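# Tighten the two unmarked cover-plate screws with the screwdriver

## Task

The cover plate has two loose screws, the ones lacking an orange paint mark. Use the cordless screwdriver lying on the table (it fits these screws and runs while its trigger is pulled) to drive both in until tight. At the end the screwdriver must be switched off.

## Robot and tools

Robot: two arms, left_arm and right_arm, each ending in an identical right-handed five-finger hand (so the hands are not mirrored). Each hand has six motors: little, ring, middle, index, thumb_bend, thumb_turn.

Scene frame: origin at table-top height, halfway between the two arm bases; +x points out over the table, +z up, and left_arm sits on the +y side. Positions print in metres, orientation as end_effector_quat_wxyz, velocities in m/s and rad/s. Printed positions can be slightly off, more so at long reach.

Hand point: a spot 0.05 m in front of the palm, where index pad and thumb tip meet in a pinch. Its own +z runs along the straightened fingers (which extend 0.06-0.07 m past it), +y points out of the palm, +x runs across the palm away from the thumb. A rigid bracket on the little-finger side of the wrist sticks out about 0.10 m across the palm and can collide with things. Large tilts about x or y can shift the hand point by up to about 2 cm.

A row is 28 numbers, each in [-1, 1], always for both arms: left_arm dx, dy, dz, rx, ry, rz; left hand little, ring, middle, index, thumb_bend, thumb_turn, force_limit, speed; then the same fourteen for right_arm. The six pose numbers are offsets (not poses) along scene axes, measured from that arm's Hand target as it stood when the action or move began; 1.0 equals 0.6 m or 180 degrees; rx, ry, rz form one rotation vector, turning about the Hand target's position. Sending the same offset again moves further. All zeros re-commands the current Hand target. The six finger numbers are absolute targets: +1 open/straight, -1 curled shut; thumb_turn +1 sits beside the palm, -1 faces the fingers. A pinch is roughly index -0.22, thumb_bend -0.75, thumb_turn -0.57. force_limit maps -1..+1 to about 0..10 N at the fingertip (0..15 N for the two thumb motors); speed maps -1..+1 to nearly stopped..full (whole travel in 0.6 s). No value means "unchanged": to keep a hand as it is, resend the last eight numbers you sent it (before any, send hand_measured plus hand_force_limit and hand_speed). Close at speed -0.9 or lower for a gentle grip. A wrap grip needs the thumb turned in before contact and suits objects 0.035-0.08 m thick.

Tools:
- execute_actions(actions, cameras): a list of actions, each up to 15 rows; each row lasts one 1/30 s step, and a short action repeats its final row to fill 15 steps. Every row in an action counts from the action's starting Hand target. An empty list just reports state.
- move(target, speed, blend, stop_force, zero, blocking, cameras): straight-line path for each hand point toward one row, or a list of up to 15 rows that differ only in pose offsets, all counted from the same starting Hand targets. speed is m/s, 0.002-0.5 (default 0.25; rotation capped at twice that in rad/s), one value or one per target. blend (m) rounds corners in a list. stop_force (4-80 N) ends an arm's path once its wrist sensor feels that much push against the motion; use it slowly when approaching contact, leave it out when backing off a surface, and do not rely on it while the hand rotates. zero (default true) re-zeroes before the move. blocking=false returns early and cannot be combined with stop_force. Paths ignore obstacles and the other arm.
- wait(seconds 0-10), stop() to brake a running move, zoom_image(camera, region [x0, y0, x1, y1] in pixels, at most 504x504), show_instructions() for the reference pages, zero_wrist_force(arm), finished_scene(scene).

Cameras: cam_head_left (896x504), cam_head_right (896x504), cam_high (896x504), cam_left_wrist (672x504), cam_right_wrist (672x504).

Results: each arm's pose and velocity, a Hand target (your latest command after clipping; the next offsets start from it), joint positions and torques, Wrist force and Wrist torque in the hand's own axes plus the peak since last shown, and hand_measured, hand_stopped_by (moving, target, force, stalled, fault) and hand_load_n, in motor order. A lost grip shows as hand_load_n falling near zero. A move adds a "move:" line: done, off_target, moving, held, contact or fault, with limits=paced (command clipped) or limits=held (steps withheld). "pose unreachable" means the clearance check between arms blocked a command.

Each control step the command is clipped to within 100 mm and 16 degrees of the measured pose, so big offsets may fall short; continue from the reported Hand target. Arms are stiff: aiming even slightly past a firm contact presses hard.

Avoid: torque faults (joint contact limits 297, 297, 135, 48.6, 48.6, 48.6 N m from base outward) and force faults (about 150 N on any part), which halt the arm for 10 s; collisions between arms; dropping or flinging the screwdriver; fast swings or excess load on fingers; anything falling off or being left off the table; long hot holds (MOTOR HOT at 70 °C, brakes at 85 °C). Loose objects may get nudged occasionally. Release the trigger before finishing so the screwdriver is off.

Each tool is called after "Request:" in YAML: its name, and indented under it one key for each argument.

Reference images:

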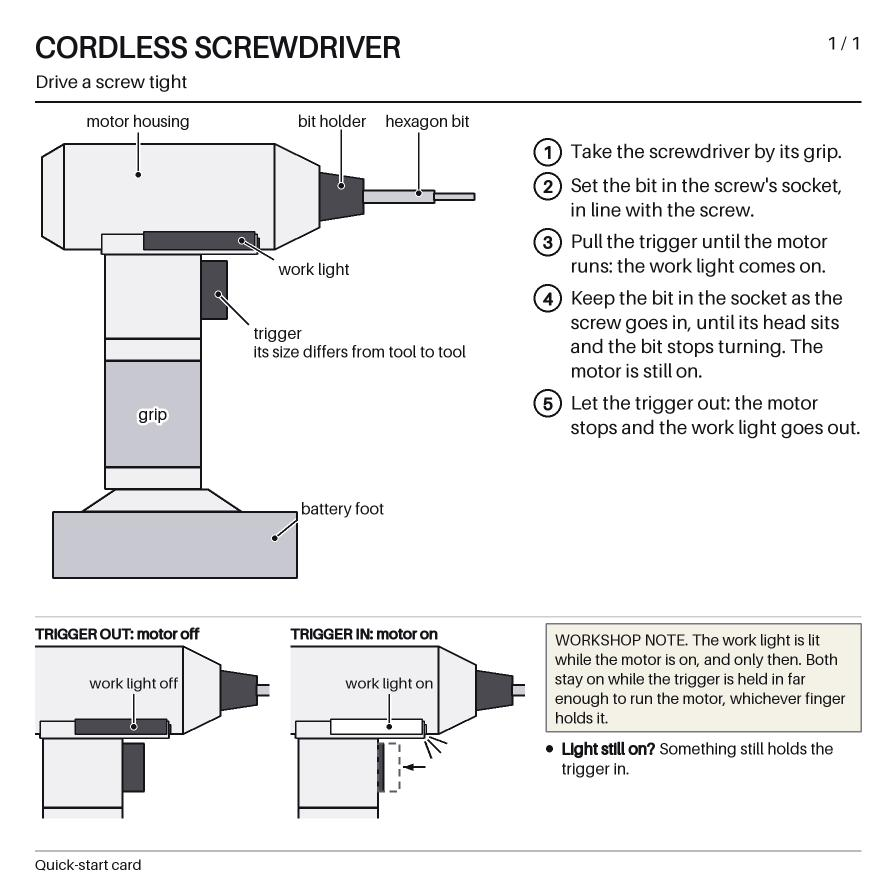

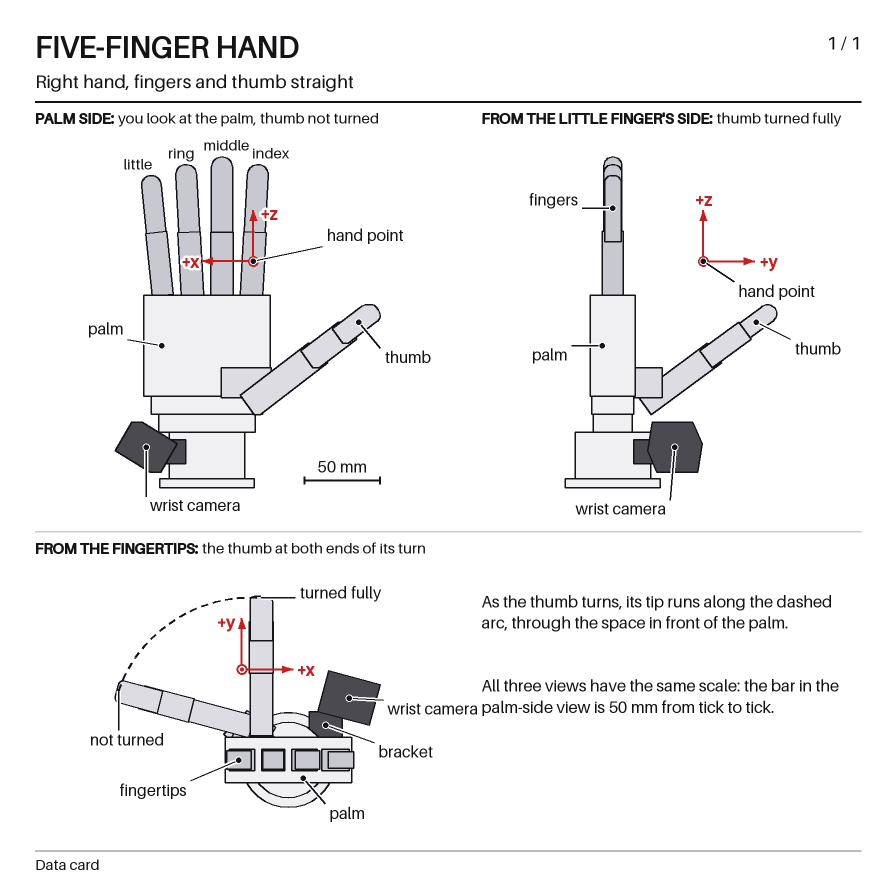

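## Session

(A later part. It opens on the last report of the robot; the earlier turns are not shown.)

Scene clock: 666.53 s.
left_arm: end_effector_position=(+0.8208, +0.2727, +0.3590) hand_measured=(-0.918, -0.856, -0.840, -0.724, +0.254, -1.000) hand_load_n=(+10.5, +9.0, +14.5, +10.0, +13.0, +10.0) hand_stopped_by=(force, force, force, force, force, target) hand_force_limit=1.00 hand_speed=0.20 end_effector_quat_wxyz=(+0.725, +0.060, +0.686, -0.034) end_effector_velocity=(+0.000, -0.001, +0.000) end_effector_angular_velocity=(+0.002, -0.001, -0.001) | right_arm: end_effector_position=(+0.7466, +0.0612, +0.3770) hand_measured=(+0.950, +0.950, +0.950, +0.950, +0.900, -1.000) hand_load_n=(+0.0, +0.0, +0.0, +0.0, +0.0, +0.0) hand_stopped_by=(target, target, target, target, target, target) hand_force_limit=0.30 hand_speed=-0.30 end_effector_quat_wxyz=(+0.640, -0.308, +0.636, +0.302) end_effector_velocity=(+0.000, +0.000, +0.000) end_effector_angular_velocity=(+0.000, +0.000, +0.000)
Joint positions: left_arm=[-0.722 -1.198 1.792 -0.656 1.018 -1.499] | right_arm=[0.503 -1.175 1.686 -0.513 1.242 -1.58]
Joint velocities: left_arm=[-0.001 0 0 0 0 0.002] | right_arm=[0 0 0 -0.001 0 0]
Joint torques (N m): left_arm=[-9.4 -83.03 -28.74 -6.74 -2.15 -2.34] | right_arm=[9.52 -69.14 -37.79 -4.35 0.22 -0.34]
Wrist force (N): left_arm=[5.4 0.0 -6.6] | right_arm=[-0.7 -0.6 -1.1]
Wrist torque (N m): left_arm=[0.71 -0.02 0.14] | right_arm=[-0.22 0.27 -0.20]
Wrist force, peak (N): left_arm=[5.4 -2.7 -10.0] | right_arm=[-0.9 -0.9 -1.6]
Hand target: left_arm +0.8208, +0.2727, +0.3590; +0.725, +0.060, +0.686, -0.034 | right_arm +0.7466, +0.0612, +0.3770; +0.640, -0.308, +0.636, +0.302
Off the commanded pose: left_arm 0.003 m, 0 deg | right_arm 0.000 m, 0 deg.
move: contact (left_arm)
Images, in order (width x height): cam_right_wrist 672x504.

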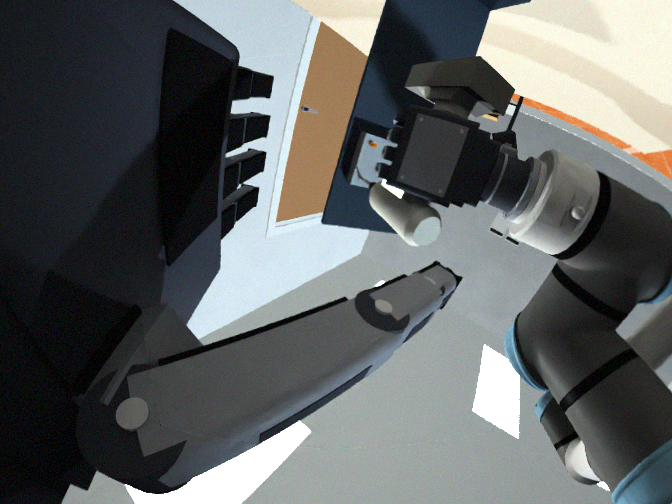

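Request:
move:
  target:
    - [0.00067,0.0005,0,0,0,0,-1,-1,-1,-0.73,-1,-1,1,0.2,0,0,0,0,0,0,0.95,0.95,0.95,0.95,0.9,-1,0.3,-0.3]
    - [0.00067,0.0005,0.0025,0,0,0,-1,-1,-1,-0.73,-1,-1,1,0.2,0,0,0,0,0,0,0.95,0.95,0.95,0.95,0.9,-1,0.3,-0.3]
    - [0.00042,0.00083,0.0025,0,0,0,-1,-1,-1,-0.73,-1,-1,1,0.2,0,0,0,0,0,0,0.95,0.95,0.95,0.95,0.9,-1,0.3,-0.3]
    - [0.00042,0.00083,-0.0015,0,0,0,-1,-1,-1,-0.73,-1,-1,1,0.2,0,0,0,0,0,0,0.95,0.95,0.95,0.95,0.9,-1,0.3,-0.3]
    - [0.00017,0.00117,-0.0015,0,0,0,-1,-1,-1,-0.73,-1,-1,1,0.2,0,0,0,0,0,0,0.95,0.95,0.95,0.95,0.9,-1,0.3,-0.3]
    - [0.00017,0.00117,0.0025,0,0,0,-1,-1,-1,-0.73,-1,-1,1,0.2,0,0,0,0,0,0,0.95,0.95,0.95,0.95,0.9,-1,0.3,-0.3]
    - [-0.00008,0.0015,0.0025,0,0,0,-1,-1,-1,-0.73,-1,-1,1,0.2,0,0,0,0,0,0,0.95,0.95,0.95,0.95,0.9,-1,0.3,-0.3]
    - [-0.00008,0.0015,-0.0015,0,0,0,-1,-1,-1,-0.73,-1,-1,1,0.2,0,0,0,0,0,0,0.95,0.95,0.95,0.95,0.9,-1,0.3,-0.3]
    - [0.00092,0.00017,-0.0015,0,0,0,-1,-1,-1,-0.73,-1,-1,1,0.2,0,0,0,0,0,0,0.95,0.95,0.95,0.95,0.9,-1,0.3,-0.3]
    - [0.00092,0.00017,0.0025,0,0,0,-1,-1,-1,-0.73,-1,-1,1,0.2,0,0,0,0,0,0,0.95,0.95,0.95,0.95,0.9,-1,0.3,-0.3]
    - [0.00117,-0.00017,0.0025,0,0,0,-1,-1,-1,-0.73,-1,-1,1,0.2,0,0,0,0,0,0,0.95,0.95,0.95,0.95,0.9,-1,0.3,-0.3]
    - [0.00117,-0.00017,-0.0015,0,0,0,-1,-1,-1,-0.73,-1,-1,1,0.2,0,0,0,0,0,0,0.95,0.95,0.95,0.95,0.9,-1,0.3,-0.3]
    - [0.00142,-0.0005,-0.0015,0,0,0,-1,-1,-1,-0.73,-1,-1,1,0.2,0,0,0,0,0,0,0.95,0.95,0.95,0.95,0.9,-1,0.3,-0.3]
    - [0.00142,-0.0005,0.0025,0,0,0,-1,-1,-1,-0.73,-1,-1,1,0.2,0,0,0,0,0,0,0.95,0.95,0.95,0.95,0.9,-1,0.3,-0.3]
    - [0.00067,0.0005,0,0,0,0,-1,-1,-1,-0.73,-1,-1,1,0.2,0,0,0,0,0,0,0.95,0.95,0.95,0.95,0.9,-1,0.3,-0.3]
  speed: 0.004
  stop_force: 6
  zero: false
  cameras: ["cam_right_wrist"]

Request:
zoom_image:
  camera: "cam_right_wrist"
  region: [355, 170, 375, 185]

Scene clock: 668.17 s.
left_arm: end_effector_position=(+0.8208, +0.2728, +0.3590) hand_measured=(-0.918, -0.856, -0.840, -0.724, +0.254, -1.000) hand_load_n=(+10.5, +9.5, +14.5, +10.0, +13.0, +10.0) hand_stopped_by=(force, force, force, force, force, target) hand_force_limit=1.00 hand_speed=0.20 end_effector_quat_wxyz=(+0.725, +0.060, +0.686, -0.034) end_effector_velocity=(+0.000, +0.001, +0.000) end_effector_angular_velocity=(+0.000, +0.000, +0.001) | right_arm: end_effector_position=(+0.7466, +0.0612, +0.3770) hand_measured=(+0.950, +0.950, +0.950, +0.950, +0.900, -1.000) hand_load_n=(+0.0, +0.0, +0.0, +0.0, +0.0, +0.0) hand_stopped_by=(target, target, target, target, target, target) hand_force_limit=0.30 hand_speed=-0.30 end_effector_quat_wxyz=(+0.640, -0.308, +0.636, +0.302) end_effector_velocity=(+0.000, +0.000, +0.001) end_effector_angular_velocity=(+0.001, -0.002, +0.000)
Joint positions: left_arm=[-0.722 -1.198 1.792 -0.656 1.018 -1.499] | right_arm=[0.503 -1.175 1.686 -0.513 1.242 -1.58]
Joint velocities: left_arm=[0.001 0 0 0 0 0] | right_arm=[0 -0.001 0 -0.002 0 0]
Joint torques (N m): left_arm=[-10.08 -76.42 -41.62 -4.31 -3.35 -2] | right_arm=[9.11 -71.1 -37.91 -4.05 0.12 -0.28]
Wrist force (N): left_arm=[5.0 -1.4 -7.9] | right_arm=[-0.7 -0.7 -1.1]
Wrist torque (N m): left_arm=[0.66 -0.02 0.17] | right_arm=[-0.22 0.27 -0.19]
Wrist force, peak (N): left_arm=[5.1 -3.1 -10.4] | right_arm=[-1.2 -0.9 -1.4]
Hand target: left_arm +0.8208, +0.2728, +0.3590; +0.725, +0.060, +0.686, -0.034 | right_arm +0.7466, +0.0612, +0.3770; +0.640, -0.308, +0.636, +0.302
Off the commanded pose: left_arm 0.000 m, 0 deg | right_arm 0.000 m, 0 deg.
move: contact (left_arm); path passed 0 of 15 targets
Images, in order (width x height): cam_right_wrist 672x504.

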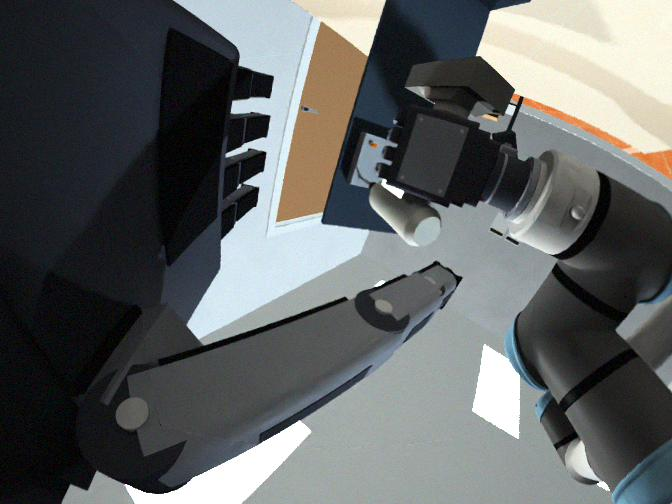

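Scaled by 25.200 from the camera's 672x504 image, which has a finer 960x720 frame.

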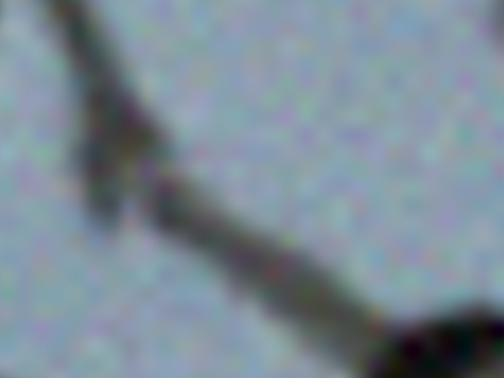

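Request:
move:
  target:
    - [0.00027,0.0002,0,0,0,0,-1,-1,-1,-0.73,-1,-1,1,0.2,0,0,0,0,0,0,0.95,0.95,0.95,0.95,0.9,-1,0.3,-0.3]
    - [0.00027,0.0002,0.0025,0,0,0,-1,-1,-1,-0.73,-1,-1,1,0.2,0,0,0,0,0,0,0.95,0.95,0.95,0.95,0.9,-1,0.3,-0.3]
    - [0.00002,0.00053,0.0025,0,0,0,-1,-1,-1,-0.73,-1,-1,1,0.2,0,0,0,0,0,0,0.95,0.95,0.95,0.95,0.9,-1,0.3,-0.3]
    - [0.00002,0.00053,-0.0015,0,0,0,-1,-1,-1,-0.73,-1,-1,1,0.2,0,0,0,0,0,0,0.95,0.95,0.95,0.95,0.9,-1,0.3,-0.3]
    - [-0.00023,0.00087,-0.0015,0,0,0,-1,-1,-1,-0.73,-1,-1,1,0.2,0,0,0,0,0,0,0.95,0.95,0.95,0.95,0.9,-1,0.3,-0.3]
    - [-0.00023,0.00087,0.0025,0,0,0,-1,-1,-1,-0.73,-1,-1,1,0.2,0,0,0,0,0,0,0.95,0.95,0.95,0.95,0.9,-1,0.3,-0.3]
    - [-0.00048,0.0012,0.0025,0,0,0,-1,-1,-1,-0.73,-1,-1,1,0.2,0,0,0,0,0,0,0.95,0.95,0.95,0.95,0.9,-1,0.3,-0.3]
    - [-0.00048,0.0012,-0.0015,0,0,0,-1,-1,-1,-0.73,-1,-1,1,0.2,0,0,0,0,0,0,0.95,0.95,0.95,0.95,0.9,-1,0.3,-0.3]
    - [0.00052,-0.00013,-0.0015,0,0,0,-1,-1,-1,-0.73,-1,-1,1,0.2,0,0,0,0,0,0,0.95,0.95,0.95,0.95,0.9,-1,0.3,-0.3]
    - [0.00052,-0.00013,0.0025,0,0,0,-1,-1,-1,-0.73,-1,-1,1,0.2,0,0,0,0,0,0,0.95,0.95,0.95,0.95,0.9,-1,0.3,-0.3]
    - [0.00077,-0.00047,0.0025,0,0,0,-1,-1,-1,-0.73,-1,-1,1,0.2,0,0,0,0,0,0,0.95,0.95,0.95,0.95,0.9,-1,0.3,-0.3]
    - [0.00077,-0.00047,-0.0015,0,0,0,-1,-1,-1,-0.73,-1,-1,1,0.2,0,0,0,0,0,0,0.95,0.95,0.95,0.95,0.9,-1,0.3,-0.3]
    - [0.00102,-0.0008,-0.0015,0,0,0,-1,-1,-1,-0.73,-1,-1,1,0.2,0,0,0,0,0,0,0.95,0.95,0.95,0.95,0.9,-1,0.3,-0.3]
    - [0.00102,-0.0008,0.0025,0,0,0,-1,-1,-1,-0.73,-1,-1,1,0.2,0,0,0,0,0,0,0.95,0.95,0.95,0.95,0.9,-1,0.3,-0.3]
    - [0.00027,0.0002,0,0,0,0,-1,-1,-1,-0.73,-1,-1,1,0.2,0,0,0,0,0,0,0.95,0.95,0.95,0.95,0.9,-1,0.3,-0.3]
  speed: 0.004
  stop_force: 8
  cameras: ["cam_right_wrist"]

Request:
zoom_image:
  camera: "cam_right_wrist"
  region: [355, 170, 375, 185]

Scene clock: 674.47 s.
left_arm: end_effector_position=(+0.8210, +0.2729, +0.3590) hand_measured=(-0.918, -0.856, -0.840, -0.724, +0.254, -1.000) hand_load_n=(+11.5, +9.5, +14.0, +10.0, +13.5, +9.0) hand_stopped_by=(force, force, force, force, force, target) hand_force_limit=1.00 hand_speed=0.20 end_effector_quat_wxyz=(+0.725, +0.060, +0.686, -0.034) end_effector_velocity=(+0.000, +0.000, +0.000) end_effector_angular_velocity=(+0.000, +0.000, +0.000) | right_arm: end_effector_position=(+0.7466, +0.0612, +0.3770) hand_measured=(+0.950, +0.950, +0.950, +0.950, +0.900, -1.000) hand_load_n=(+0.0, +0.0, +0.0, +0.0, +0.0, +0.0) hand_stopped_by=(target, target, target, target, target, target) hand_force_limit=0.30 hand_speed=-0.30 end_effector_quat_wxyz=(+0.640, -0.308, +0.636, +0.302) end_effector_velocity=(+0.000, +0.000, +0.001) end_effector_angular_velocity=(+0.001, -0.002, +0.000)
Joint positions: left_arm=[-0.722 -1.198 1.792 -0.656 1.018 -1.499] | right_arm=[0.503 -1.175 1.686 -0.513 1.242 -1.58]
Joint velocities: left_arm=[0 0 0 0 0 0] | right_arm=[0 -0.001 0 -0.002 0 0]
Joint torques (N m): left_arm=[12.67 -49.46 -40.32 -2.92 1.34 1.51] | right_arm=[7.11 -69.87 -39.41 -4.11 0.39 -0.34]
Wrist force (N): left_arm=[5.4 -2.1 -9.1] | right_arm=[-0.8 -0.6 -1.1]
Wrist torque (N m): left_arm=[0.72 -0.11 0.24] | right_arm=[-0.20 0.29 -0.20]
Wrist force, peak (N): left_arm=[5.2 -4.2 -11.9] | right_arm=[-0.7 -0.9 -1.8]
Hand target: left_arm +0.8210, +0.2729, +0.3590; +0.725, +0.060, +0.686, -0.034 | right_arm +0.7466, +0.0612, +0.3770; +0.640, -0.308, +0.636, +0.302
Off the commanded pose: left_arm 0.000 m, 0 deg | right_arm 0.000 m, 0 deg.
move: done
Images, in order (width x height): cam_right_wrist 672x504.

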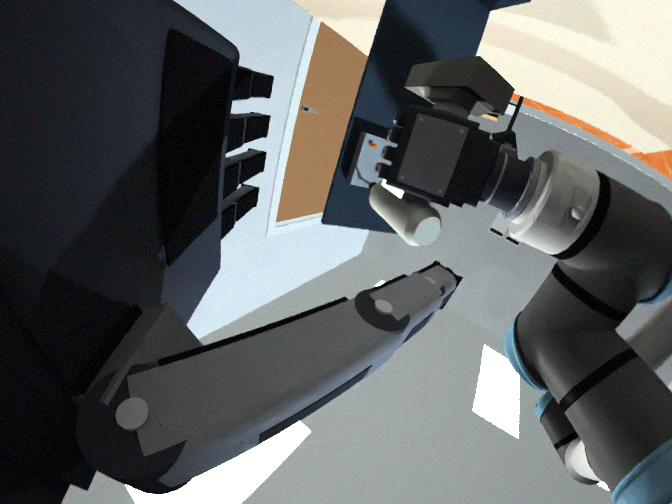

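Scaled by 25.200 from the camera's 672x504 image, which has a finer 960x720 frame.

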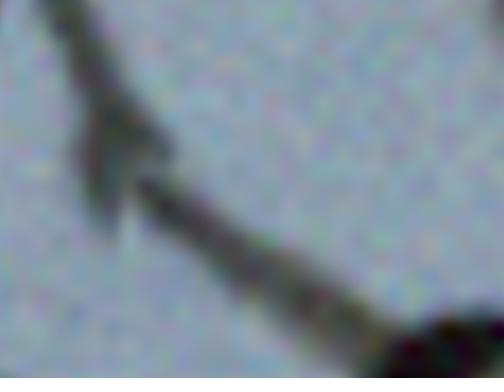

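Request:
move:
  target:
    - [-0.00062,0.0011,0,0,0,0,-1,-1,-1,-0.73,-1,-1,1,0.2,0,0,0,0,0,0,0.95,0.95,0.95,0.95,0.9,-1,0.3,-0.3]
    - [-0.00062,0.0011,0.00367,0,0,0,-1,-1,-1,-0.73,-1,-1,1,0.2,0,0,0,0,0,0,0.95,0.95,0.95,0.95,0.9,-1,0.3,-0.3]
    - [-0.00086,0.00144,0.00367,0,0,0,-1,-1,-1,-0.73,-1,-1,1,0.2,0,0,0,0,0,0,0.95,0.95,0.95,0.95,0.9,-1,0.3,-0.3]
    - [-0.00086,0.00144,0,0,0,0,-1,-1,-1,-0.73,-1,-1,1,0.2,0,0,0,0,0,0,0.95,0.95,0.95,0.95,0.9,-1,0.3,-0.3]
    - [-0.00111,0.00177,0,0,0,0,-1,-1,-1,-0.73,-1,-1,1,0.2,0,0,0,0,0,0,0.95,0.95,0.95,0.95,0.9,-1,0.3,-0.3]
    - [-0.00111,0.00177,0.00367,0,0,0,-1,-1,-1,-0.73,-1,-1,1,0.2,0,0,0,0,0,0,0.95,0.95,0.95,0.95,0.9,-1,0.3,-0.3]
    - [-0.00136,0.00211,0.00367,0,0,0,-1,-1,-1,-0.73,-1,-1,1,0.2,0,0,0,0,0,0,0.95,0.95,0.95,0.95,0.9,-1,0.3,-0.3]
    - [-0.00136,0.00211,0,0,0,0,-1,-1,-1,-0.73,-1,-1,1,0.2,0,0,0,0,0,0,0.95,0.95,0.95,0.95,0.9,-1,0.3,-0.3]
    - [-0.00161,0.00244,0,0,0,0,-1,-1,-1,-0.73,-1,-1,1,0.2,0,0,0,0,0,0,0.95,0.95,0.95,0.95,0.9,-1,0.3,-0.3]
    - [-0.00161,0.00244,0.00367,0,0,0,-1,-1,-1,-0.73,-1,-1,1,0.2,0,0,0,0,0,0,0.95,0.95,0.95,0.95,0.9,-1,0.3,-0.3]
    - [-0.00037,0.00077,0.00367,0,0,0,-1,-1,-1,-0.73,-1,-1,1,0.2,0,0,0,0,0,0,0.95,0.95,0.95,0.95,0.9,-1,0.3,-0.3]
    - [-0.00037,0.00077,0,0,0,0,-1,-1,-1,-0.73,-1,-1,1,0.2,0,0,0,0,0,0,0.95,0.95,0.95,0.95,0.9,-1,0.3,-0.3]
    - [-0.00012,0.00043,0,0,0,0,-1,-1,-1,-0.73,-1,-1,1,0.2,0,0,0,0,0,0,0.95,0.95,0.95,0.95,0.9,-1,0.3,-0.3]
    - [-0.00012,0.00043,0.00367,0,0,0,-1,-1,-1,-0.73,-1,-1,1,0.2,0,0,0,0,0,0,0.95,0.95,0.95,0.95,0.9,-1,0.3,-0.3]
  speed: 0.004
  stop_force: 8
  cameras: ["cam_right_wrist"]

Request:
zoom_image:
  camera: "cam_right_wrist"
  region: [355, 170, 375, 185]

Scene clock: 680.60 s.
left_arm: end_effector_position=(+0.8209, +0.2732, +0.3612) hand_measured=(-0.918, -0.856, -0.840, -0.724, +0.254, -1.000) hand_load_n=(+9.0, +8.5, +14.0, +10.0, +14.0, +9.0) hand_stopped_by=(force, force, force, force, force, target) hand_force_limit=1.00 hand_speed=0.20 end_effector_quat_wxyz=(+0.725, +0.060, +0.686, -0.034) end_effector_velocity=(+0.000, -0.001, +0.001) end_effector_angular_velocity=(-0.002, +0.000, -0.001) | right_arm: end_effector_position=(+0.7466, +0.0612, +0.3770) hand_measured=(+0.950, +0.950, +0.950, +0.950, +0.900, -1.000) hand_load_n=(+0.0, +0.0, +0.0, +0.0, +0.0, -0.5) hand_stopped_by=(target, target, target, target, target, target) hand_force_limit=0.30 hand_speed=-0.30 end_effector_quat_wxyz=(+0.640, -0.308, +0.636, +0.302) end_effector_velocity=(+0.000, +0.000, -0.001) end_effector_angular_velocity=(-0.001, +0.002, +0.000)
Joint positions: left_arm=[-0.722 -1.2 1.791 -0.652 1.019 -1.499] | right_arm=[0.503 -1.175 1.686 -0.513 1.242 -1.58]
Joint velocities: left_arm=[-0.001 -0.001 0 0 0 -0.001] | right_arm=[0 0.001 0 0.001 0 0]
Joint torques (N m): left_arm=[-1.82 -89.95 -58.38 -8.74 -1.66 3.33] | right_arm=[5.73 -71.37 -41.56 -3.87 0.36 -0.26]
Wrist force (N): left_arm=[11.1 -2.0 -10.1] | right_arm=[-0.7 -0.9 -1.2]
Wrist torque (N m): left_arm=[0.43 0.29 -0.32] | right_arm=[-0.24 0.27 -0.20]
Wrist force, peak (N): left_arm=[11.6 -6.6 -10.9] | right_arm=[-1.1 -0.7 -1.7]
Hand target: left_arm +0.8209, +0.2732, +0.3612; +0.725, +0.060, +0.686, -0.034 | right_arm +0.7466, +0.0612, +0.3770; +0.640, -0.308, +0.636, +0.302
Off the commanded pose: left_arm 0.000 m, 0 deg | right_arm 0.000 m, 0 deg.
move: done
Images, in order (width x height): cam_right_wrist 672x504.

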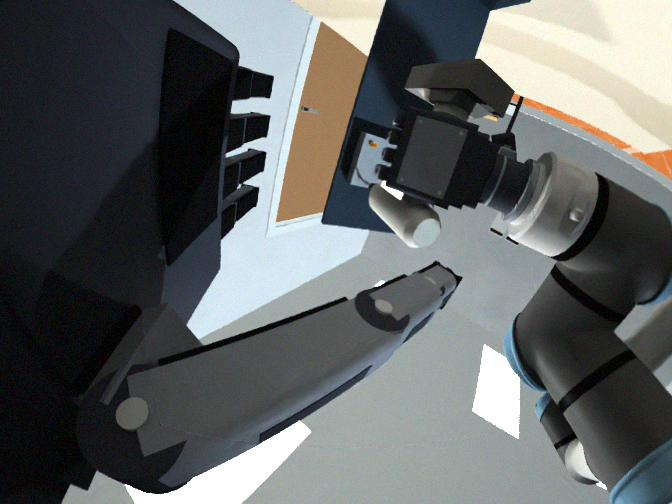

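Scaled by 25.200 from the camera's 672x504 image, which has a finer 960x720 frame.

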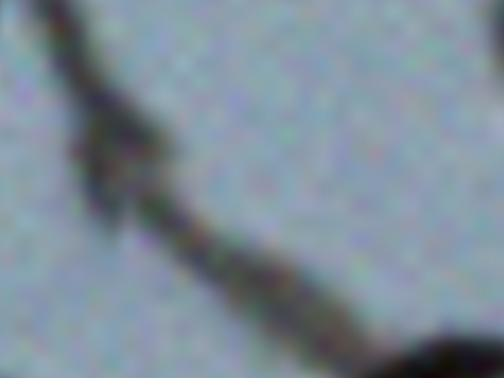

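Request:
move:
  target: [0,0,-0.00167,0,0,0,-1,-1,-1,-0.73,-1,-1,1,0.2,0,0,0,0,0,0,0.95,0.95,0.95,0.95,0.9,-1,0.3,-0.3]
  speed: 0.004
  stop_force: 10
  cameras: ["cam_right_wrist"]

Request:
zoom_image:
  camera: "cam_right_wrist"
  region: [355, 170, 375, 185]

Scene clock: 682.13 s.
left_arm: end_effector_position=(+0.8209, +0.2732, +0.3603) hand_measured=(-0.918, -0.856, -0.840, -0.724, +0.254, -1.000) hand_load_n=(+10.0, +8.5, +14.5, +10.0, +13.5, +9.5) hand_stopped_by=(force, force, force, force, force, target) hand_force_limit=1.00 hand_speed=0.20 end_effector_quat_wxyz=(+0.725, +0.060, +0.686, -0.034) end_effector_velocity=(+0.000, +0.000, +0.001) end_effector_angular_velocity=(+0.001, +0.000, +0.001) | right_arm: end_effector_position=(+0.7466, +0.0612, +0.3770) hand_measured=(+0.950, +0.950, +0.950, +0.950, +0.900, -1.000) hand_load_n=(+0.0, +0.0, +0.0, +0.0, +0.0, +0.0) hand_stopped_by=(target, target, target, target, target, target) hand_force_limit=0.30 hand_speed=-0.30 end_effector_quat_wxyz=(+0.640, -0.308, +0.636, +0.302) end_effector_velocity=(+0.000, +0.000, -0.001) end_effector_angular_velocity=(-0.001, +0.001, +0.000)
Joint positions: left_arm=[-0.722 -1.199 1.791 -0.654 1.018 -1.499] | right_arm=[0.503 -1.175 1.686 -0.513 1.242 -1.58]
Joint velocities: left_arm=[0 -0.001 0 0.001 -0.001 0.002] | right_arm=[0 0.001 0 0.001 0 0]
Joint torques (N m): left_arm=[2.47 -46.74 -28.42 -0.36 -0.56 3.61] | right_arm=[5.64 -72.01 -41.99 -3.91 0.37 -0.25]
Wrist force (N): left_arm=[2.2 1.5 -6.0] | right_arm=[-0.8 -0.4 -1.1]
Wrist torque (N m): left_arm=[0.79 -0.08 0.30] | right_arm=[-0.17 0.27 -0.19]
Wrist force, peak (N): left_arm=[12.1 -4.1 -12.2] | right_arm=[-0.8 -0.6 -1.7]
Hand target: left_arm +0.8209, +0.2732, +0.3602; +0.725, +0.060, +0.686, -0.034 | right_arm +0.7466, +0.0612, +0.3770; +0.640, -0.308, +0.636, +0.302
Off the commanded pose: left_arm 0.000 m, 0 deg | right_arm 0.000 m, 0 deg.
move: done
Images, in order (width x height): cam_right_wrist 672x504.

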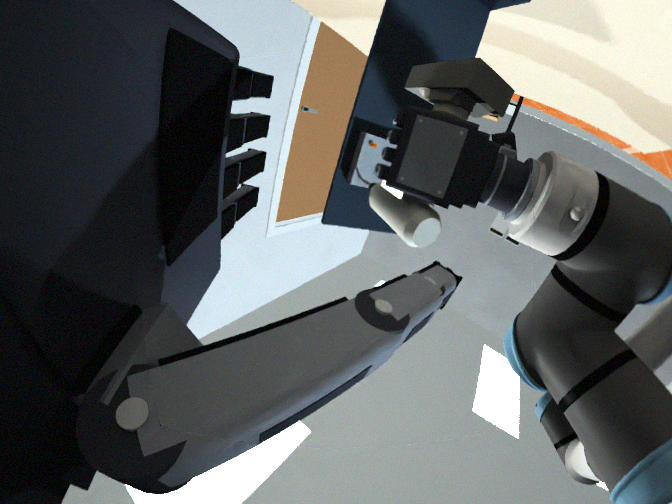

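Scaled by 25.200 from the camera's 672x504 image, which has a finer 960x720 frame.

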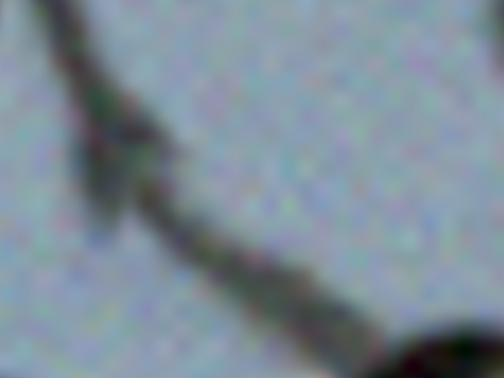

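Request:
move:
  target: [0,0,-0.00167,0,0,0,-1,-1,-1,-0.73,-1,-1,1,0.2,0,0,0,0,0,0,0.95,0.95,0.95,0.95,0.9,-1,0.3,-0.3]
  speed: 0.004
  stop_force: 10
  cameras: ["cam_right_wrist"]

Request:
zoom_image:
  camera: "cam_right_wrist"
  region: [355, 170, 375, 185]

Scene clock: 683.47 s.
left_arm: end_effector_position=(+0.8209, +0.2732, +0.3591) hand_measured=(-0.918, -0.856, -0.840, -0.724, +0.254, -1.000) hand_load_n=(+11.0, +9.0, +13.5, +10.0, +14.0, +8.5) hand_stopped_by=(force, force, force, force, force, target) hand_force_limit=1.00 hand_speed=0.20 end_effector_quat_wxyz=(+0.725, +0.060, +0.686, -0.034) end_effector_velocity=(+0.000, +0.000, +0.001) end_effector_angular_velocity=(+0.000, +0.000, -0.001) | right_arm: end_effector_position=(+0.7466, +0.0612, +0.3770) hand_measured=(+0.950, +0.950, +0.950, +0.950, +0.900, -1.000) hand_load_n=(+0.0, +0.0, +0.0, +0.0, +0.0, +0.0) hand_stopped_by=(target, target, target, target, target, target) hand_force_limit=0.30 hand_speed=-0.30 end_effector_quat_wxyz=(+0.640, -0.308, +0.636, +0.302) end_effector_velocity=(+0.000, +0.000, +0.000) end_effector_angular_velocity=(+0.000, +0.000, +0.000)
Joint positions: left_arm=[-0.722 -1.198 1.792 -0.656 1.019 -1.499] | right_arm=[0.503 -1.175 1.686 -0.513 1.242 -1.58]
Joint velocities: left_arm=[0 -0.001 0 0 0.001 0] | right_arm=[0 0.001 0 -0.001 0 0]
Joint torques (N m): left_arm=[12.26 -60.23 -42.33 -4.32 -0.35 2.93] | right_arm=[4.85 -72.46 -42.17 -3.89 0.36 -0.25]
Wrist force (N): left_arm=[4.6 -5.1 -12.3] | right_arm=[-0.6 -0.7 -1.1]
Wrist torque (N m): left_arm=[0.69 -0.11 0.31] | right_arm=[-0.23 0.26 -0.19]
Wrist force, peak (N): left_arm=[4.8 -5.1 -12.5] | right_arm=[-1.1 -0.8 -1.4]
Hand target: left_arm +0.8209, +0.2732, +0.3592; +0.725, +0.060, +0.686, -0.034 | right_arm +0.7466, +0.0612, +0.3770; +0.640, -0.308, +0.636, +0.302
Off the commanded pose: left_arm 0.000 m, 0 deg | right_arm 0.000 m, 0 deg.
move: done
Images, in order (width x height): cam_right_wrist 672x504.

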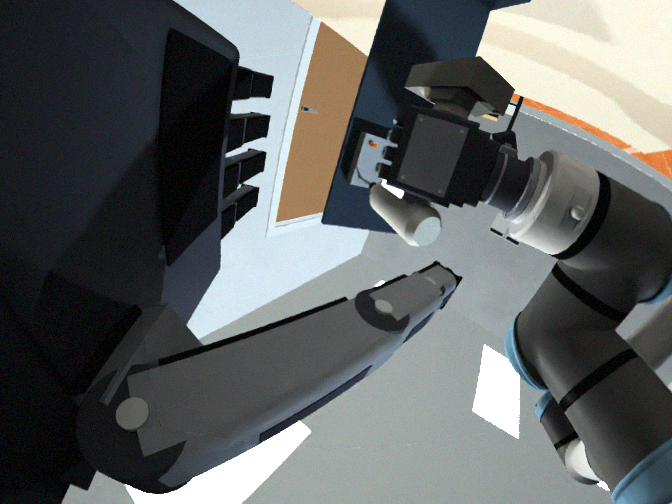

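Scaled by 25.200 from the camera's 672x504 image, which has a finer 960x720 frame.

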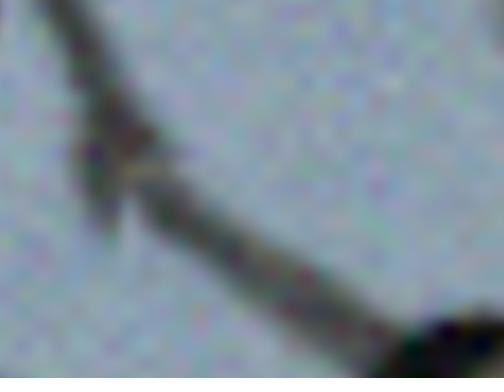

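Request:
move:
  target: [0,0,0.0008,0,0,0,-1,-1,-1,-0.73,-1,-1,1,0.2,0,0,0,0,0,0,0.95,0.95,0.95,0.95,0.9,-1,0.3,-0.3]
  speed: 0.004
  stop_force: 10
  cameras: []

Request:
move:
  target: [0,0,0.0008,0,0,0,-1,-1,-1,-0.73,-1,-1,1,0.2,0,0,0,0,0,0,0.95,0.95,0.95,0.95,0.9,-1,0.3,-0.3]
  speed: 0.004
  stop_force: 10
  cameras: []

Request:
move:
  target: [0,0,0.0008,0,0,0,-1,-1,-1,-0.73,-1,-1,1,0.2,0,0,0,0,0,0,0.95,0.95,0.95,0.95,0.9,-1,0.3,-0.3]
  speed: 0.004
  stop_force: 10
  cameras: []

Request:
move:
  target: [0,0,0.0008,0,0,0,-1,-1,-1,-0.73,-1,-1,1,0.2,0,0,0,0,0,0,0.95,0.95,0.95,0.95,0.9,-1,0.3,-0.3]
  speed: 0.004
  stop_force: 10
  cameras: ["cam_right_wrist"]

Scene clock: 684.87 s.
left_arm: end_effector_position=(+0.8209, +0.2732, +0.3598) hand_measured=(-0.918, -0.856, -0.840, -0.724, +0.254, -1.000) hand_load_n=(+11.0, +9.5, +14.0, +10.5, +14.0, +9.0) hand_stopped_by=(force, force, force, force, force, target) hand_force_limit=1.00 hand_speed=0.20 end_effector_quat_wxyz=(+0.725, +0.060, +0.686, -0.034) end_effector_velocity=(+0.000, +0.001, -0.001) end_effector_angular_velocity=(+0.000, +0.001, +0.001) | right_arm: end_effector_position=(+0.7466, +0.0612, +0.3770) hand_measured=(+0.950, +0.950, +0.950, +0.950, +0.900, -1.000) hand_load_n=(+0.0, +0.0, +0.0, +0.0, +0.0, +0.0) hand_stopped_by=(target, target, target, target, target, target) hand_force_limit=0.30 hand_speed=-0.30 end_effector_quat_wxyz=(+0.640, -0.308, +0.636, +0.302) end_effector_velocity=(+0.000, +0.000, +0.002) end_effector_angular_velocity=(+0.000, -0.002, +0.000)
Joint positions: left_arm=[-0.722 -1.199 1.792 -0.655 1.019 -1.499] | right_arm=[0.503 -1.175 1.686 -0.513 1.242 -1.58]
Joint velocities: left_arm=[0.001 0.001 0 0 0 0] | right_arm=[0 -0.002 0 0 0 -0.001]
Joint torques (N m): left_arm=[11.79 -78.44 -41.84 0.33 -0.04 1.72] | right_arm=[4.31 -73.02 -42.49 -3.81 0.2 -0.11]
Wrist force (N): left_arm=[2.8 -0.2 -5.9] | right_arm=[-0.9 -1.0 -1.3]
Wrist torque (N m): left_arm=[0.86 -0.06 0.31] | right_arm=[-0.26 0.30 -0.22]
Wrist force, peak (N): left_arm=[4.8 -5.3 -12.6] | right_arm=[-0.8 -0.7 -1.7]
Hand target: left_arm +0.8209, +0.2732, +0.3597; +0.725, +0.060, +0.686, -0.034 | right_arm +0.7466, +0.0612, +0.3770; +0.640, -0.308, +0.636, +0.302
Off the commanded pose: left_arm 0.000 m, 0 deg | right_arm 0.000 m, 0 deg.
move: done
No camera images: "cameras" was empty.

Scene clock: 685.93 s.
left_arm: end_effector_position=(+0.8209, +0.2732, +0.3602) hand_measured=(-0.918, -0.856, -0.840, -0.724, +0.254, -1.000) hand_load_n=(+10.5, +9.0, +14.5, +10.0, +13.5, +8.5) hand_stopped_by=(force, force, force, force, force, target) hand_force_limit=1.00 hand_speed=0.20 end_effector_quat_wxyz=(+0.725, +0.060, +0.686, -0.034) end_effector_velocity=(+0.000, -0.001, +0.000) end_effector_angular_velocity=(+0.000, +0.000, -0.002) | right_arm: end_effector_position=(+0.7466, +0.0612, +0.3770) hand_measured=(+0.950, +0.950, +0.950, +0.950, +0.900, -1.000) hand_load_n=(+0.0, +0.0, +0.0, +0.0, +0.0, +0.0) hand_stopped_by=(target, target, target, target, target, target) hand_force_limit=0.30 hand_speed=-0.30 end_effector_quat_wxyz=(+0.640, -0.308, +0.636, +0.302) end_effector_velocity=(+0.000, +0.000, -0.001) end_effector_angular_velocity=(+0.000, +0.001, +0.000)
Joint positions: left_arm=[-0.722 -1.199 1.791 -0.654 1.019 -1.499] | right_arm=[0.503 -1.175 1.686 -0.513 1.242 -1.58]
Joint velocities: left_arm=[-0.001 0 0 0 0.001 0] | right_arm=[0 0.001 0 -0.001 0 0]
Joint torques (N m): left_arm=[8.57 -85.28 -52.51 -1.63 -0.27 0.86] | right_arm=[2.93 -72.28 -42.63 -3.97 0.38 -0.14]
Wrist force (N): left_arm=[4.1 2.4 -4.3] | right_arm=[-0.5 -0.8 -1.5]
Wrist torque (N m): left_arm=[0.83 0.13 0.09] | right_arm=[-0.21 0.25 -0.18]
Wrist force, peak (N): left_arm=[4.7 2.7 -4.0] | right_arm=[-1.0 -0.7 -1.6]
Hand target: left_arm +0.8209, +0.2732, +0.3602; +0.725, +0.060, +0.686, -0.034 | right_arm +0.7466, +0.0612, +0.3770; +0.640, -0.308, +0.636, +0.302
Off the commanded pose: left_arm 0.000 m, 0 deg | right_arm 0.000 m, 0 deg.
move: done
No camera images: "cameras" was empty.

Scene clock: 686.97 s.
left_arm: end_effector_position=(+0.8209, +0.2732, +0.3607) hand_measured=(-0.918, -0.856, -0.840, -0.724, +0.254, -1.000) hand_load_n=(+10.5, +9.0, +14.5, +10.0, +14.0, +9.0) hand_stopped_by=(force, force, force, force, force, target) hand_force_limit=1.00 hand_speed=0.20 end_effector_quat_wxyz=(+0.725, +0.060, +0.686, -0.034) end_effector_velocity=(+0.000, +0.000, +0.000) end_effector_angular_velocity=(+0.000, +0.000, +0.000) | right_arm: end_effector_position=(+0.7466, +0.0612, +0.3770) hand_measured=(+0.950, +0.950, +0.950, +0.950, +0.900, -1.000) hand_load_n=(+0.0, +0.0, +0.0, +0.0, +0.0, +0.0) hand_stopped_by=(target, target, target, target, target, target) hand_force_limit=0.30 hand_speed=-0.30 end_effector_quat_wxyz=(+0.640, -0.308, +0.636, +0.302) end_effector_velocity=(+0.000, +0.000, +0.000) end_effector_angular_velocity=(+0.000, +0.000, +0.000)
Joint positions: left_arm=[-0.722 -1.2 1.791 -0.653 1.019 -1.499] | right_arm=[0.503 -1.175 1.686 -0.513 1.242 -1.58]
Joint velocities: left_arm=[0 0 0 0 0 0] | right_arm=[0 0 0 0 0 0]
Joint torques (N m): left_arm=[3.27 -81.72 -53.44 -2.4 -0.34 0.06] | right_arm=[2.92 -73.55 -42.46 -3.77 0.45 -0.23]
Wrist force (N): left_arm=[5.7 2.7 -4.5] | right_arm=[-0.5 -0.4 -1.2]
Wrist torque (N m): left_arm=[0.79 0.27 -0.08] | right_arm=[-0.17 0.23 -0.17]
Wrist force, peak (N): left_arm=[7.0 1.8 -5.2] | right_arm=[-0.9 -0.9 -1.5]
Hand target: left_arm +0.8209, +0.2732, +0.3607; +0.725, +0.060, +0.686, -0.034 | right_arm +0.7466, +0.0612, +0.3770; +0.640, -0.308, +0.636, +0.302
Off the commanded pose: left_arm 0.000 m, 0 deg | right_arm 0.000 m, 0 deg.
move: done
No camera images: "cameras" was empty.

Scene clock: 688.03 s.
left_arm: end_effector_position=(+0.8209, +0.2732, +0.3612) hand_measured=(-0.918, -0.856, -0.840, -0.724, +0.254, -1.000) hand_load_n=(+9.5, +8.5, +14.5, +10.0, +13.5, +9.5) hand_stopped_by=(force, force, force, force, force, target) hand_force_limit=1.00 hand_speed=0.20 end_effector_quat_wxyz=(+0.725, +0.060, +0.686, -0.034) end_effector_velocity=(+0.000, +0.000, +0.000) end_effector_angular_velocity=(-0.001, +0.000, -0.001) | right_arm: end_effector_position=(+0.7466, +0.0612, +0.3770) hand_measured=(+0.950, +0.950, +0.950, +0.950, +0.900, -1.000) hand_load_n=(+0.5, +0.0, +0.0, +0.0, +0.0, +0.0) hand_stopped_by=(target, target, target, target, target, target) hand_force_limit=0.30 hand_speed=-0.30 end_effector_quat_wxyz=(+0.640, -0.308, +0.636, +0.302) end_effector_velocity=(+0.000, +0.000, +0.000) end_effector_angular_velocity=(+0.000, +0.000, +0.000)
Joint positions: left_arm=[-0.722 -1.2 1.791 -0.652 1.019 -1.499] | right_arm=[0.503 -1.175 1.686 -0.513 1.242 -1.58]
Joint velocities: left_arm=[0 0 0 0 0.001 -0.001] | right_arm=[0 0 0 0 0 0]
Joint torques (N m): left_arm=[-1.18 -87.69 -58.04 -3.84 -0.61 -0.34] | right_arm=[3.05 -73.53 -42.86 -3.76 0.41 -0.11]
Wrist force (N): left_arm=[10.3 -1.9 -10.5] | right_arm=[-0.8 -0.8 -1.4]
Wrist torque (N m): left_arm=[0.74 0.37 -0.25] | right_arm=[-0.21 0.30 -0.21]
Wrist force, peak (N): left_arm=[10.7 -2.3 -10.7] | right_arm=[-0.7 -1.2 -1.5]
Hand target: left_arm +0.8209, +0.2732, +0.3612; +0.725, +0.060, +0.686, -0.034 | right_arm +0.7466, +0.0612, +0.3770; +0.640, -0.308, +0.636, +0.302
Off the commanded pose: left_arm 0.000 m, 0 deg | right_arm 0.000 m, 0 deg.
move: done
Images, in order (width x height): cam_right_wrist 672x504.

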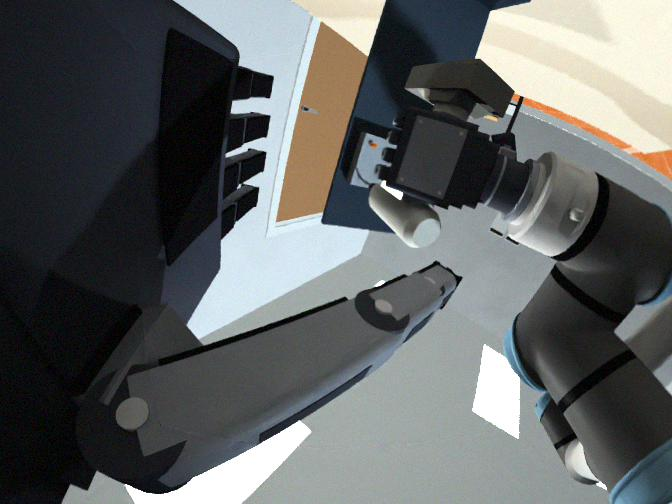

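Request:
move:
  target: [0,0,-0.0012,0,0,0,-1,-1,-1,-0.73,-1,-1,1,0.2,0,0,0,0,0,0,0.95,0.95,0.95,0.95,0.9,-1,0.3,-0.3]
  speed: 0.004
  stop_force: 10
  cameras: []

Request:
move:
  target: [0.00201,0.00149,0,0,0,0,-1,-1,-1,-0.73,-1,-1,1,0.2,0,0,0,0,0,0,0.95,0.95,0.95,0.95,0.9,-1,0.3,-0.3]
  speed: 0.003
  stop_force: 10
  cameras: ["cam_right_wrist"]

Request:
zoom_image:
  camera: "cam_right_wrist"
  region: [355, 170, 375, 185]

Scene clock: 689.57 s.
left_arm: end_effector_position=(+0.8209, +0.2732, +0.3605) hand_measured=(-0.918, -0.856, -0.840, -0.724, +0.254, -1.000) hand_load_n=(+10.0, +9.0, +14.5, +10.5, +13.5, +9.5) hand_stopped_by=(force, force, force, force, force, target) hand_force_limit=1.00 hand_speed=0.20 end_effector_quat_wxyz=(+0.725, +0.060, +0.686, -0.034) end_effector_velocity=(+0.000, -0.001, +0.000) end_effector_angular_velocity=(-0.001, +0.000, -0.001) | right_arm: end_effector_position=(+0.7466, +0.0612, +0.3770) hand_measured=(+0.950, +0.950, +0.950, +0.950, +0.900, -1.000) hand_load_n=(+0.0, +0.0, +0.0, +0.0, +0.0, +0.0) hand_stopped_by=(target, target, target, target, target, target) hand_force_limit=0.30 hand_speed=-0.30 end_effector_quat_wxyz=(+0.640, -0.308, +0.636, +0.302) end_effector_velocity=(+0.000, +0.000, -0.001) end_effector_angular_velocity=(+0.000, +0.000, +0.000)
Joint positions: left_arm=[-0.722 -1.199 1.791 -0.654 1.019 -1.499] | right_arm=[0.503 -1.175 1.686 -0.513 1.242 -1.58]
Joint velocities: left_arm=[-0.001 0 0 0 0.001 0] | right_arm=[0 0.001 0 0 0 0]
Joint torques (N m): left_arm=[-4.73 -51.46 -28.46 -1.63 -1.4 -1.92] | right_arm=[1.66 -74.43 -42.32 -3.8 0.41 -0.16]
Wrist force (N): left_arm=[3.2 1.7 -5.4] | right_arm=[-0.6 -0.9 -1.2]
Wrist torque (N m): left_arm=[0.75 0.07 0.15] | right_arm=[-0.25 0.25 -0.19]
Wrist force, peak (N): left_arm=[11.3 -3.7 -11.8] | right_arm=[-0.9 -1.1 -1.4]
Hand target: left_arm +0.8209, +0.2732, +0.3604; +0.725, +0.060, +0.686, -0.034 | right_arm +0.7466, +0.0612, +0.3770; +0.640, -0.308, +0.636, +0.302
Off the commanded pose: left_arm 0.000 m, 0 deg | right_arm 0.000 m, 0 deg.
move: done
No camera images: "cameras" was empty.

Scene clock: 690.47 s.
left_arm: end_effector_position=(+0.8216, +0.2737, +0.3603) hand_measured=(-0.918, -0.856, -0.840, -0.724, +0.254, -1.000) hand_load_n=(+11.5, +9.0, +13.5, +9.5, +14.5, +7.5) hand_stopped_by=(force, force, force, force, force, target) hand_force_limit=1.00 hand_speed=0.20 end_effector_quat_wxyz=(+0.725, +0.060, +0.686, -0.034) end_effector_velocity=(+0.000, +0.000, +0.000) end_effector_angular_velocity=(+0.001, +0.000, +0.000) | right_arm: end_effector_position=(+0.7466, +0.0612, +0.3770) hand_measured=(+0.950, +0.950, +0.950, +0.950, +0.900, -1.000) hand_load_n=(-0.5, +0.0, +0.0, +0.0, +0.0, +0.0) hand_stopped_by=(target, target, target, target, target, target) hand_force_limit=0.30 hand_speed=-0.30 end_effector_quat_wxyz=(+0.640, -0.308, +0.636, +0.302) end_effector_velocity=(+0.000, +0.000, +0.002) end_effector_angular_velocity=(+0.001, -0.002, +0.000)
Joint positions: left_arm=[-0.72 -1.199 1.79 -0.653 1.02 -1.499] | right_arm=[0.503 -1.175 1.686 -0.513 1.242 -1.58]
Joint velocities: left_arm=[0 0 0 0 0 0] | right_arm=[0 -0.002 0 -0.001 0 0]
Joint torques (N m): left_arm=[-1.58 -71.27 -33.83 -3.01 -3.8 -1.52] | right_arm=[3.05 -74.19 -42.3 -3.88 0.48 -0.07]
Wrist force (N): left_arm=[8.9 -6.3 -15.0] | right_arm=[-0.9 -0.6 -1.3]
Wrist torque (N m): left_arm=[0.70 -0.50 -0.62] | right_arm=[-0.20 0.30 -0.20]
Wrist force, peak (N): left_arm=[9.6 -7.4 -16.3] | right_arm=[-0.9 -0.9 -1.6]
Hand target: left_arm +0.8216, +0.2737, +0.3603; +0.725, +0.060, +0.686, -0.034 | right_arm +0.7466, +0.0612, +0.3770; +0.640, -0.308, +0.636, +0.302
Off the commanded pose: left_arm 0.001 m, 0 deg | right_arm 0.000 m, 0 deg.
move: contact (left_arm)
Images, in order (width x height): cam_right_wrist 672x504.

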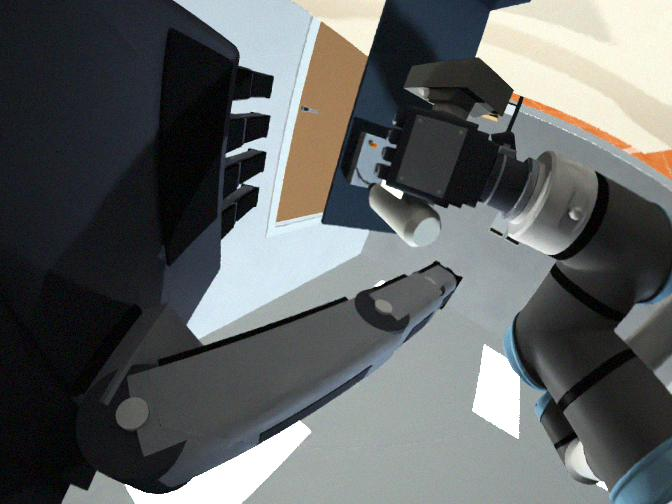

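Scaled by 25.200 from the camera's 672x504 image, which has a finer 960x720 frame.

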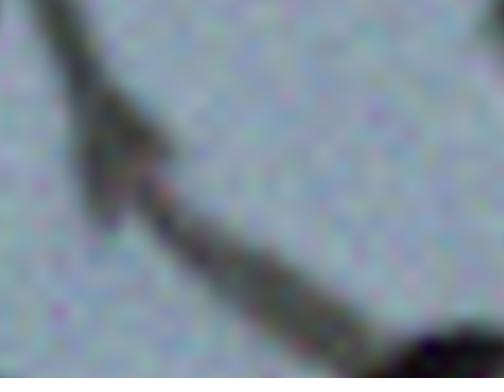

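Request:
wait:
  seconds: 2
  cameras: ["cam_right_wrist"]

Request:
zoom_image:
  camera: "cam_right_wrist"
  region: [344, 159, 392, 195]

Scene clock: 692.57 s.
left_arm: end_effector_position=(+0.8216, +0.2737, +0.3603) hand_measured=(-0.918, -0.856, -0.840, -0.724, +0.254, -1.000) hand_load_n=(+11.5, +9.0, +14.0, +10.0, +14.5, +7.5) hand_stopped_by=(force, force, force, force, force, target) hand_force_limit=1.00 hand_speed=0.20 end_effector_quat_wxyz=(+0.725, +0.060, +0.686, -0.034) end_effector_velocity=(+0.000, +0.000, +0.000) end_effector_angular_velocity=(+0.002, -0.001, +0.001) | right_arm: end_effector_position=(+0.7466, +0.0612, +0.3770) hand_measured=(+0.950, +0.950, +0.950, +0.950, +0.900, -1.000) hand_load_n=(+0.0, -0.5, +0.0, +0.0, +0.0, -0.5) hand_stopped_by=(target, target, target, target, target, target) hand_force_limit=0.30 hand_speed=-0.30 end_effector_quat_wxyz=(+0.640, -0.308, +0.636, +0.302) end_effector_velocity=(+0.000, +0.000, +0.000) end_effector_angular_velocity=(+0.000, +0.000, +0.000)
Joint positions: left_arm=[-0.72 -1.199 1.79 -0.653 1.02 -1.499] | right_arm=[0.503 -1.175 1.686 -0.513 1.242 -1.58]
Joint velocities: left_arm=[0 0 0 -0.001 -0.001 0.002] | right_arm=[0 0 0 -0.001 0 0]
Joint torques (N m): left_arm=[-8.43 -86.68 -33.5 -6.27 -3.01 2.74] | right_arm=[1.32 -73.51 -42.13 -3.79 0.43 -0.22]
Wrist force (N): left_arm=[7.9 -4.3 -13.0] | right_arm=[-0.8 -0.7 -1.0]
Wrist torque (N m): left_arm=[0.81 -0.49 -0.61] | right_arm=[-0.22 0.28 -0.20]
Wrist force, peak (N): left_arm=[9.2 -6.1 -15.3] | right_arm=[-1.1 -0.8 -1.5]
Hand target: left_arm +0.8216, +0.2737, +0.3603; +0.725, +0.060, +0.686, -0.034 | right_arm +0.7466, +0.0612, +0.3770; +0.640, -0.308, +0.636, +0.302
Off the commanded pose: left_arm 0.001 m, 0 deg | right_arm 0.000 m, 0 deg.
wait: 2.00 s; at rest by 0.07 s
Images, in order (width x height): cam_right_wrist 672x504.

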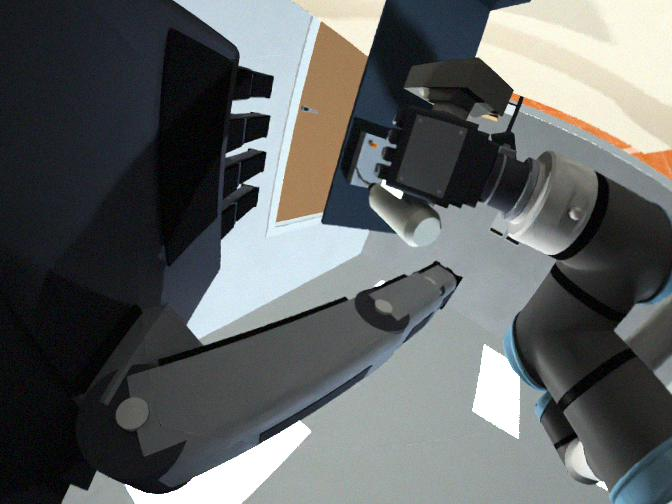

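Scaled by 10.500 from the camera's 672x504 image, which has a finer 960x720 frame.

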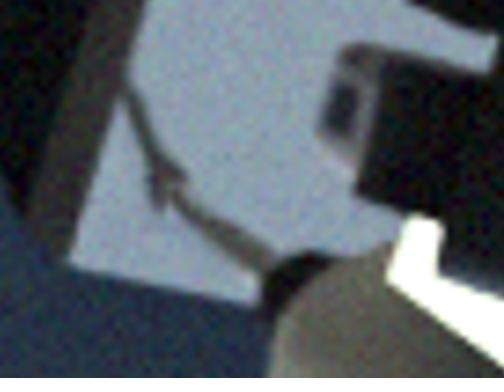

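Request:
move:
  target: [0.00134,0.00099,-0.0003,0,0,0,-1,-1,-1,-0.73,-1,-1,1,0.2,0,0,0,0,0,0,0.95,0.95,0.95,0.95,0.9,-1,0.3,-0.3]
  speed: 0.003
  stop_force: 14
  cameras: ["cam_right_wrist"]

Request:
zoom_image:
  camera: "cam_right_wrist"
  region: [355, 170, 375, 185]

Scene clock: 693.90 s.
left_arm: end_effector_position=(+0.8220, +0.2739, +0.3602) hand_measured=(-0.918, -0.856, -0.840, -0.724, +0.254, -1.000) hand_load_n=(+12.0, +9.0, +12.5, +9.5, +15.0, +6.5) hand_stopped_by=(force, force, force, force, force, target) hand_force_limit=1.00 hand_speed=0.20 end_effector_quat_wxyz=(+0.725, +0.060, +0.686, -0.034) end_effector_velocity=(+0.000, +0.000, +0.000) end_effector_angular_velocity=(+0.000, +0.000, +0.001) | right_arm: end_effector_position=(+0.7466, +0.0612, +0.3770) hand_measured=(+0.950, +0.950, +0.950, +0.950, +0.900, -1.000) hand_load_n=(+0.0, +0.0, +0.0, +0.0, +0.0, +0.0) hand_stopped_by=(target, target, target, target, target, target) hand_force_limit=0.30 hand_speed=-0.30 end_effector_quat_wxyz=(+0.640, -0.308, +0.636, +0.302) end_effector_velocity=(+0.000, +0.000, +0.001) end_effector_angular_velocity=(+0.000, +0.000, +0.000)
Joint positions: left_arm=[-0.72 -1.198 1.79 -0.653 1.021 -1.499] | right_arm=[0.503 -1.175 1.686 -0.513 1.242 -1.58]
Joint velocities: left_arm=[0 0 0 0 0 0] | right_arm=[0 0 0 0 0 0]
Joint torques (N m): left_arm=[6.03 -86.24 -37.09 -4.72 -5.31 2.43] | right_arm=[0.52 -74.09 -41.96 -3.71 0.6 -0.21]
Wrist force (N): left_arm=[12.9 -14.5 -26.1] | right_arm=[-0.5 -0.8 -1.4]
Wrist torque (N m): left_arm=[0.53 -0.61 -0.62] | right_arm=[-0.21 0.25 -0.18]
Wrist force, peak (N): left_arm=[13.3 -16.1 -27.6] | right_arm=[-1.1 -1.0 -1.3]
Hand target: left_arm +0.8219, +0.2739, +0.3602; +0.725, +0.060, +0.686, -0.034 | right_arm +0.7466, +0.0612, +0.3770; +0.640, -0.308, +0.636, +0.302
Off the commanded pose: left_arm 0.001 m, 0 deg | right_arm 0.000 m, 0 deg.
move: contact (left_arm)
Images, in order (width x height): cam_right_wrist 672x504.

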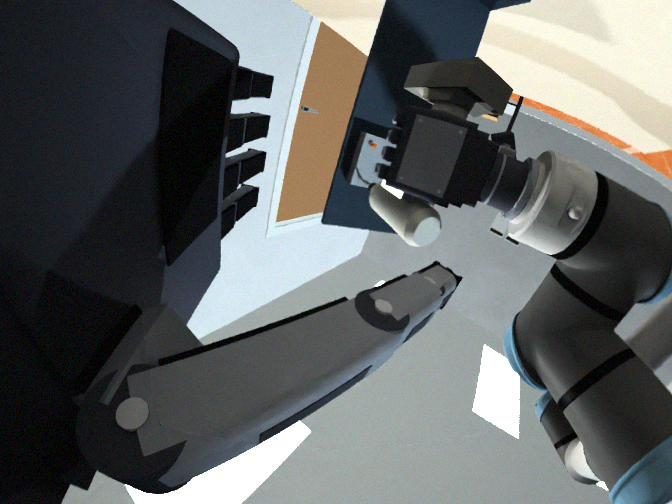

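Scaled by 25.200 from the camera's 672x504 image, which has a finer 960x720 frame.

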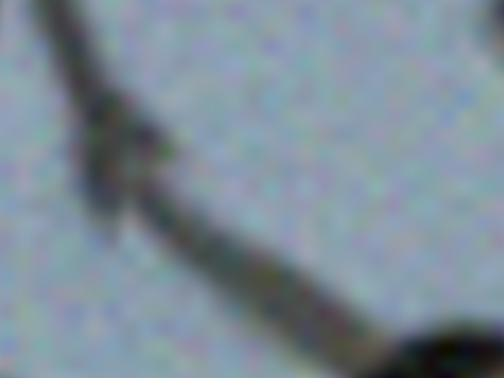

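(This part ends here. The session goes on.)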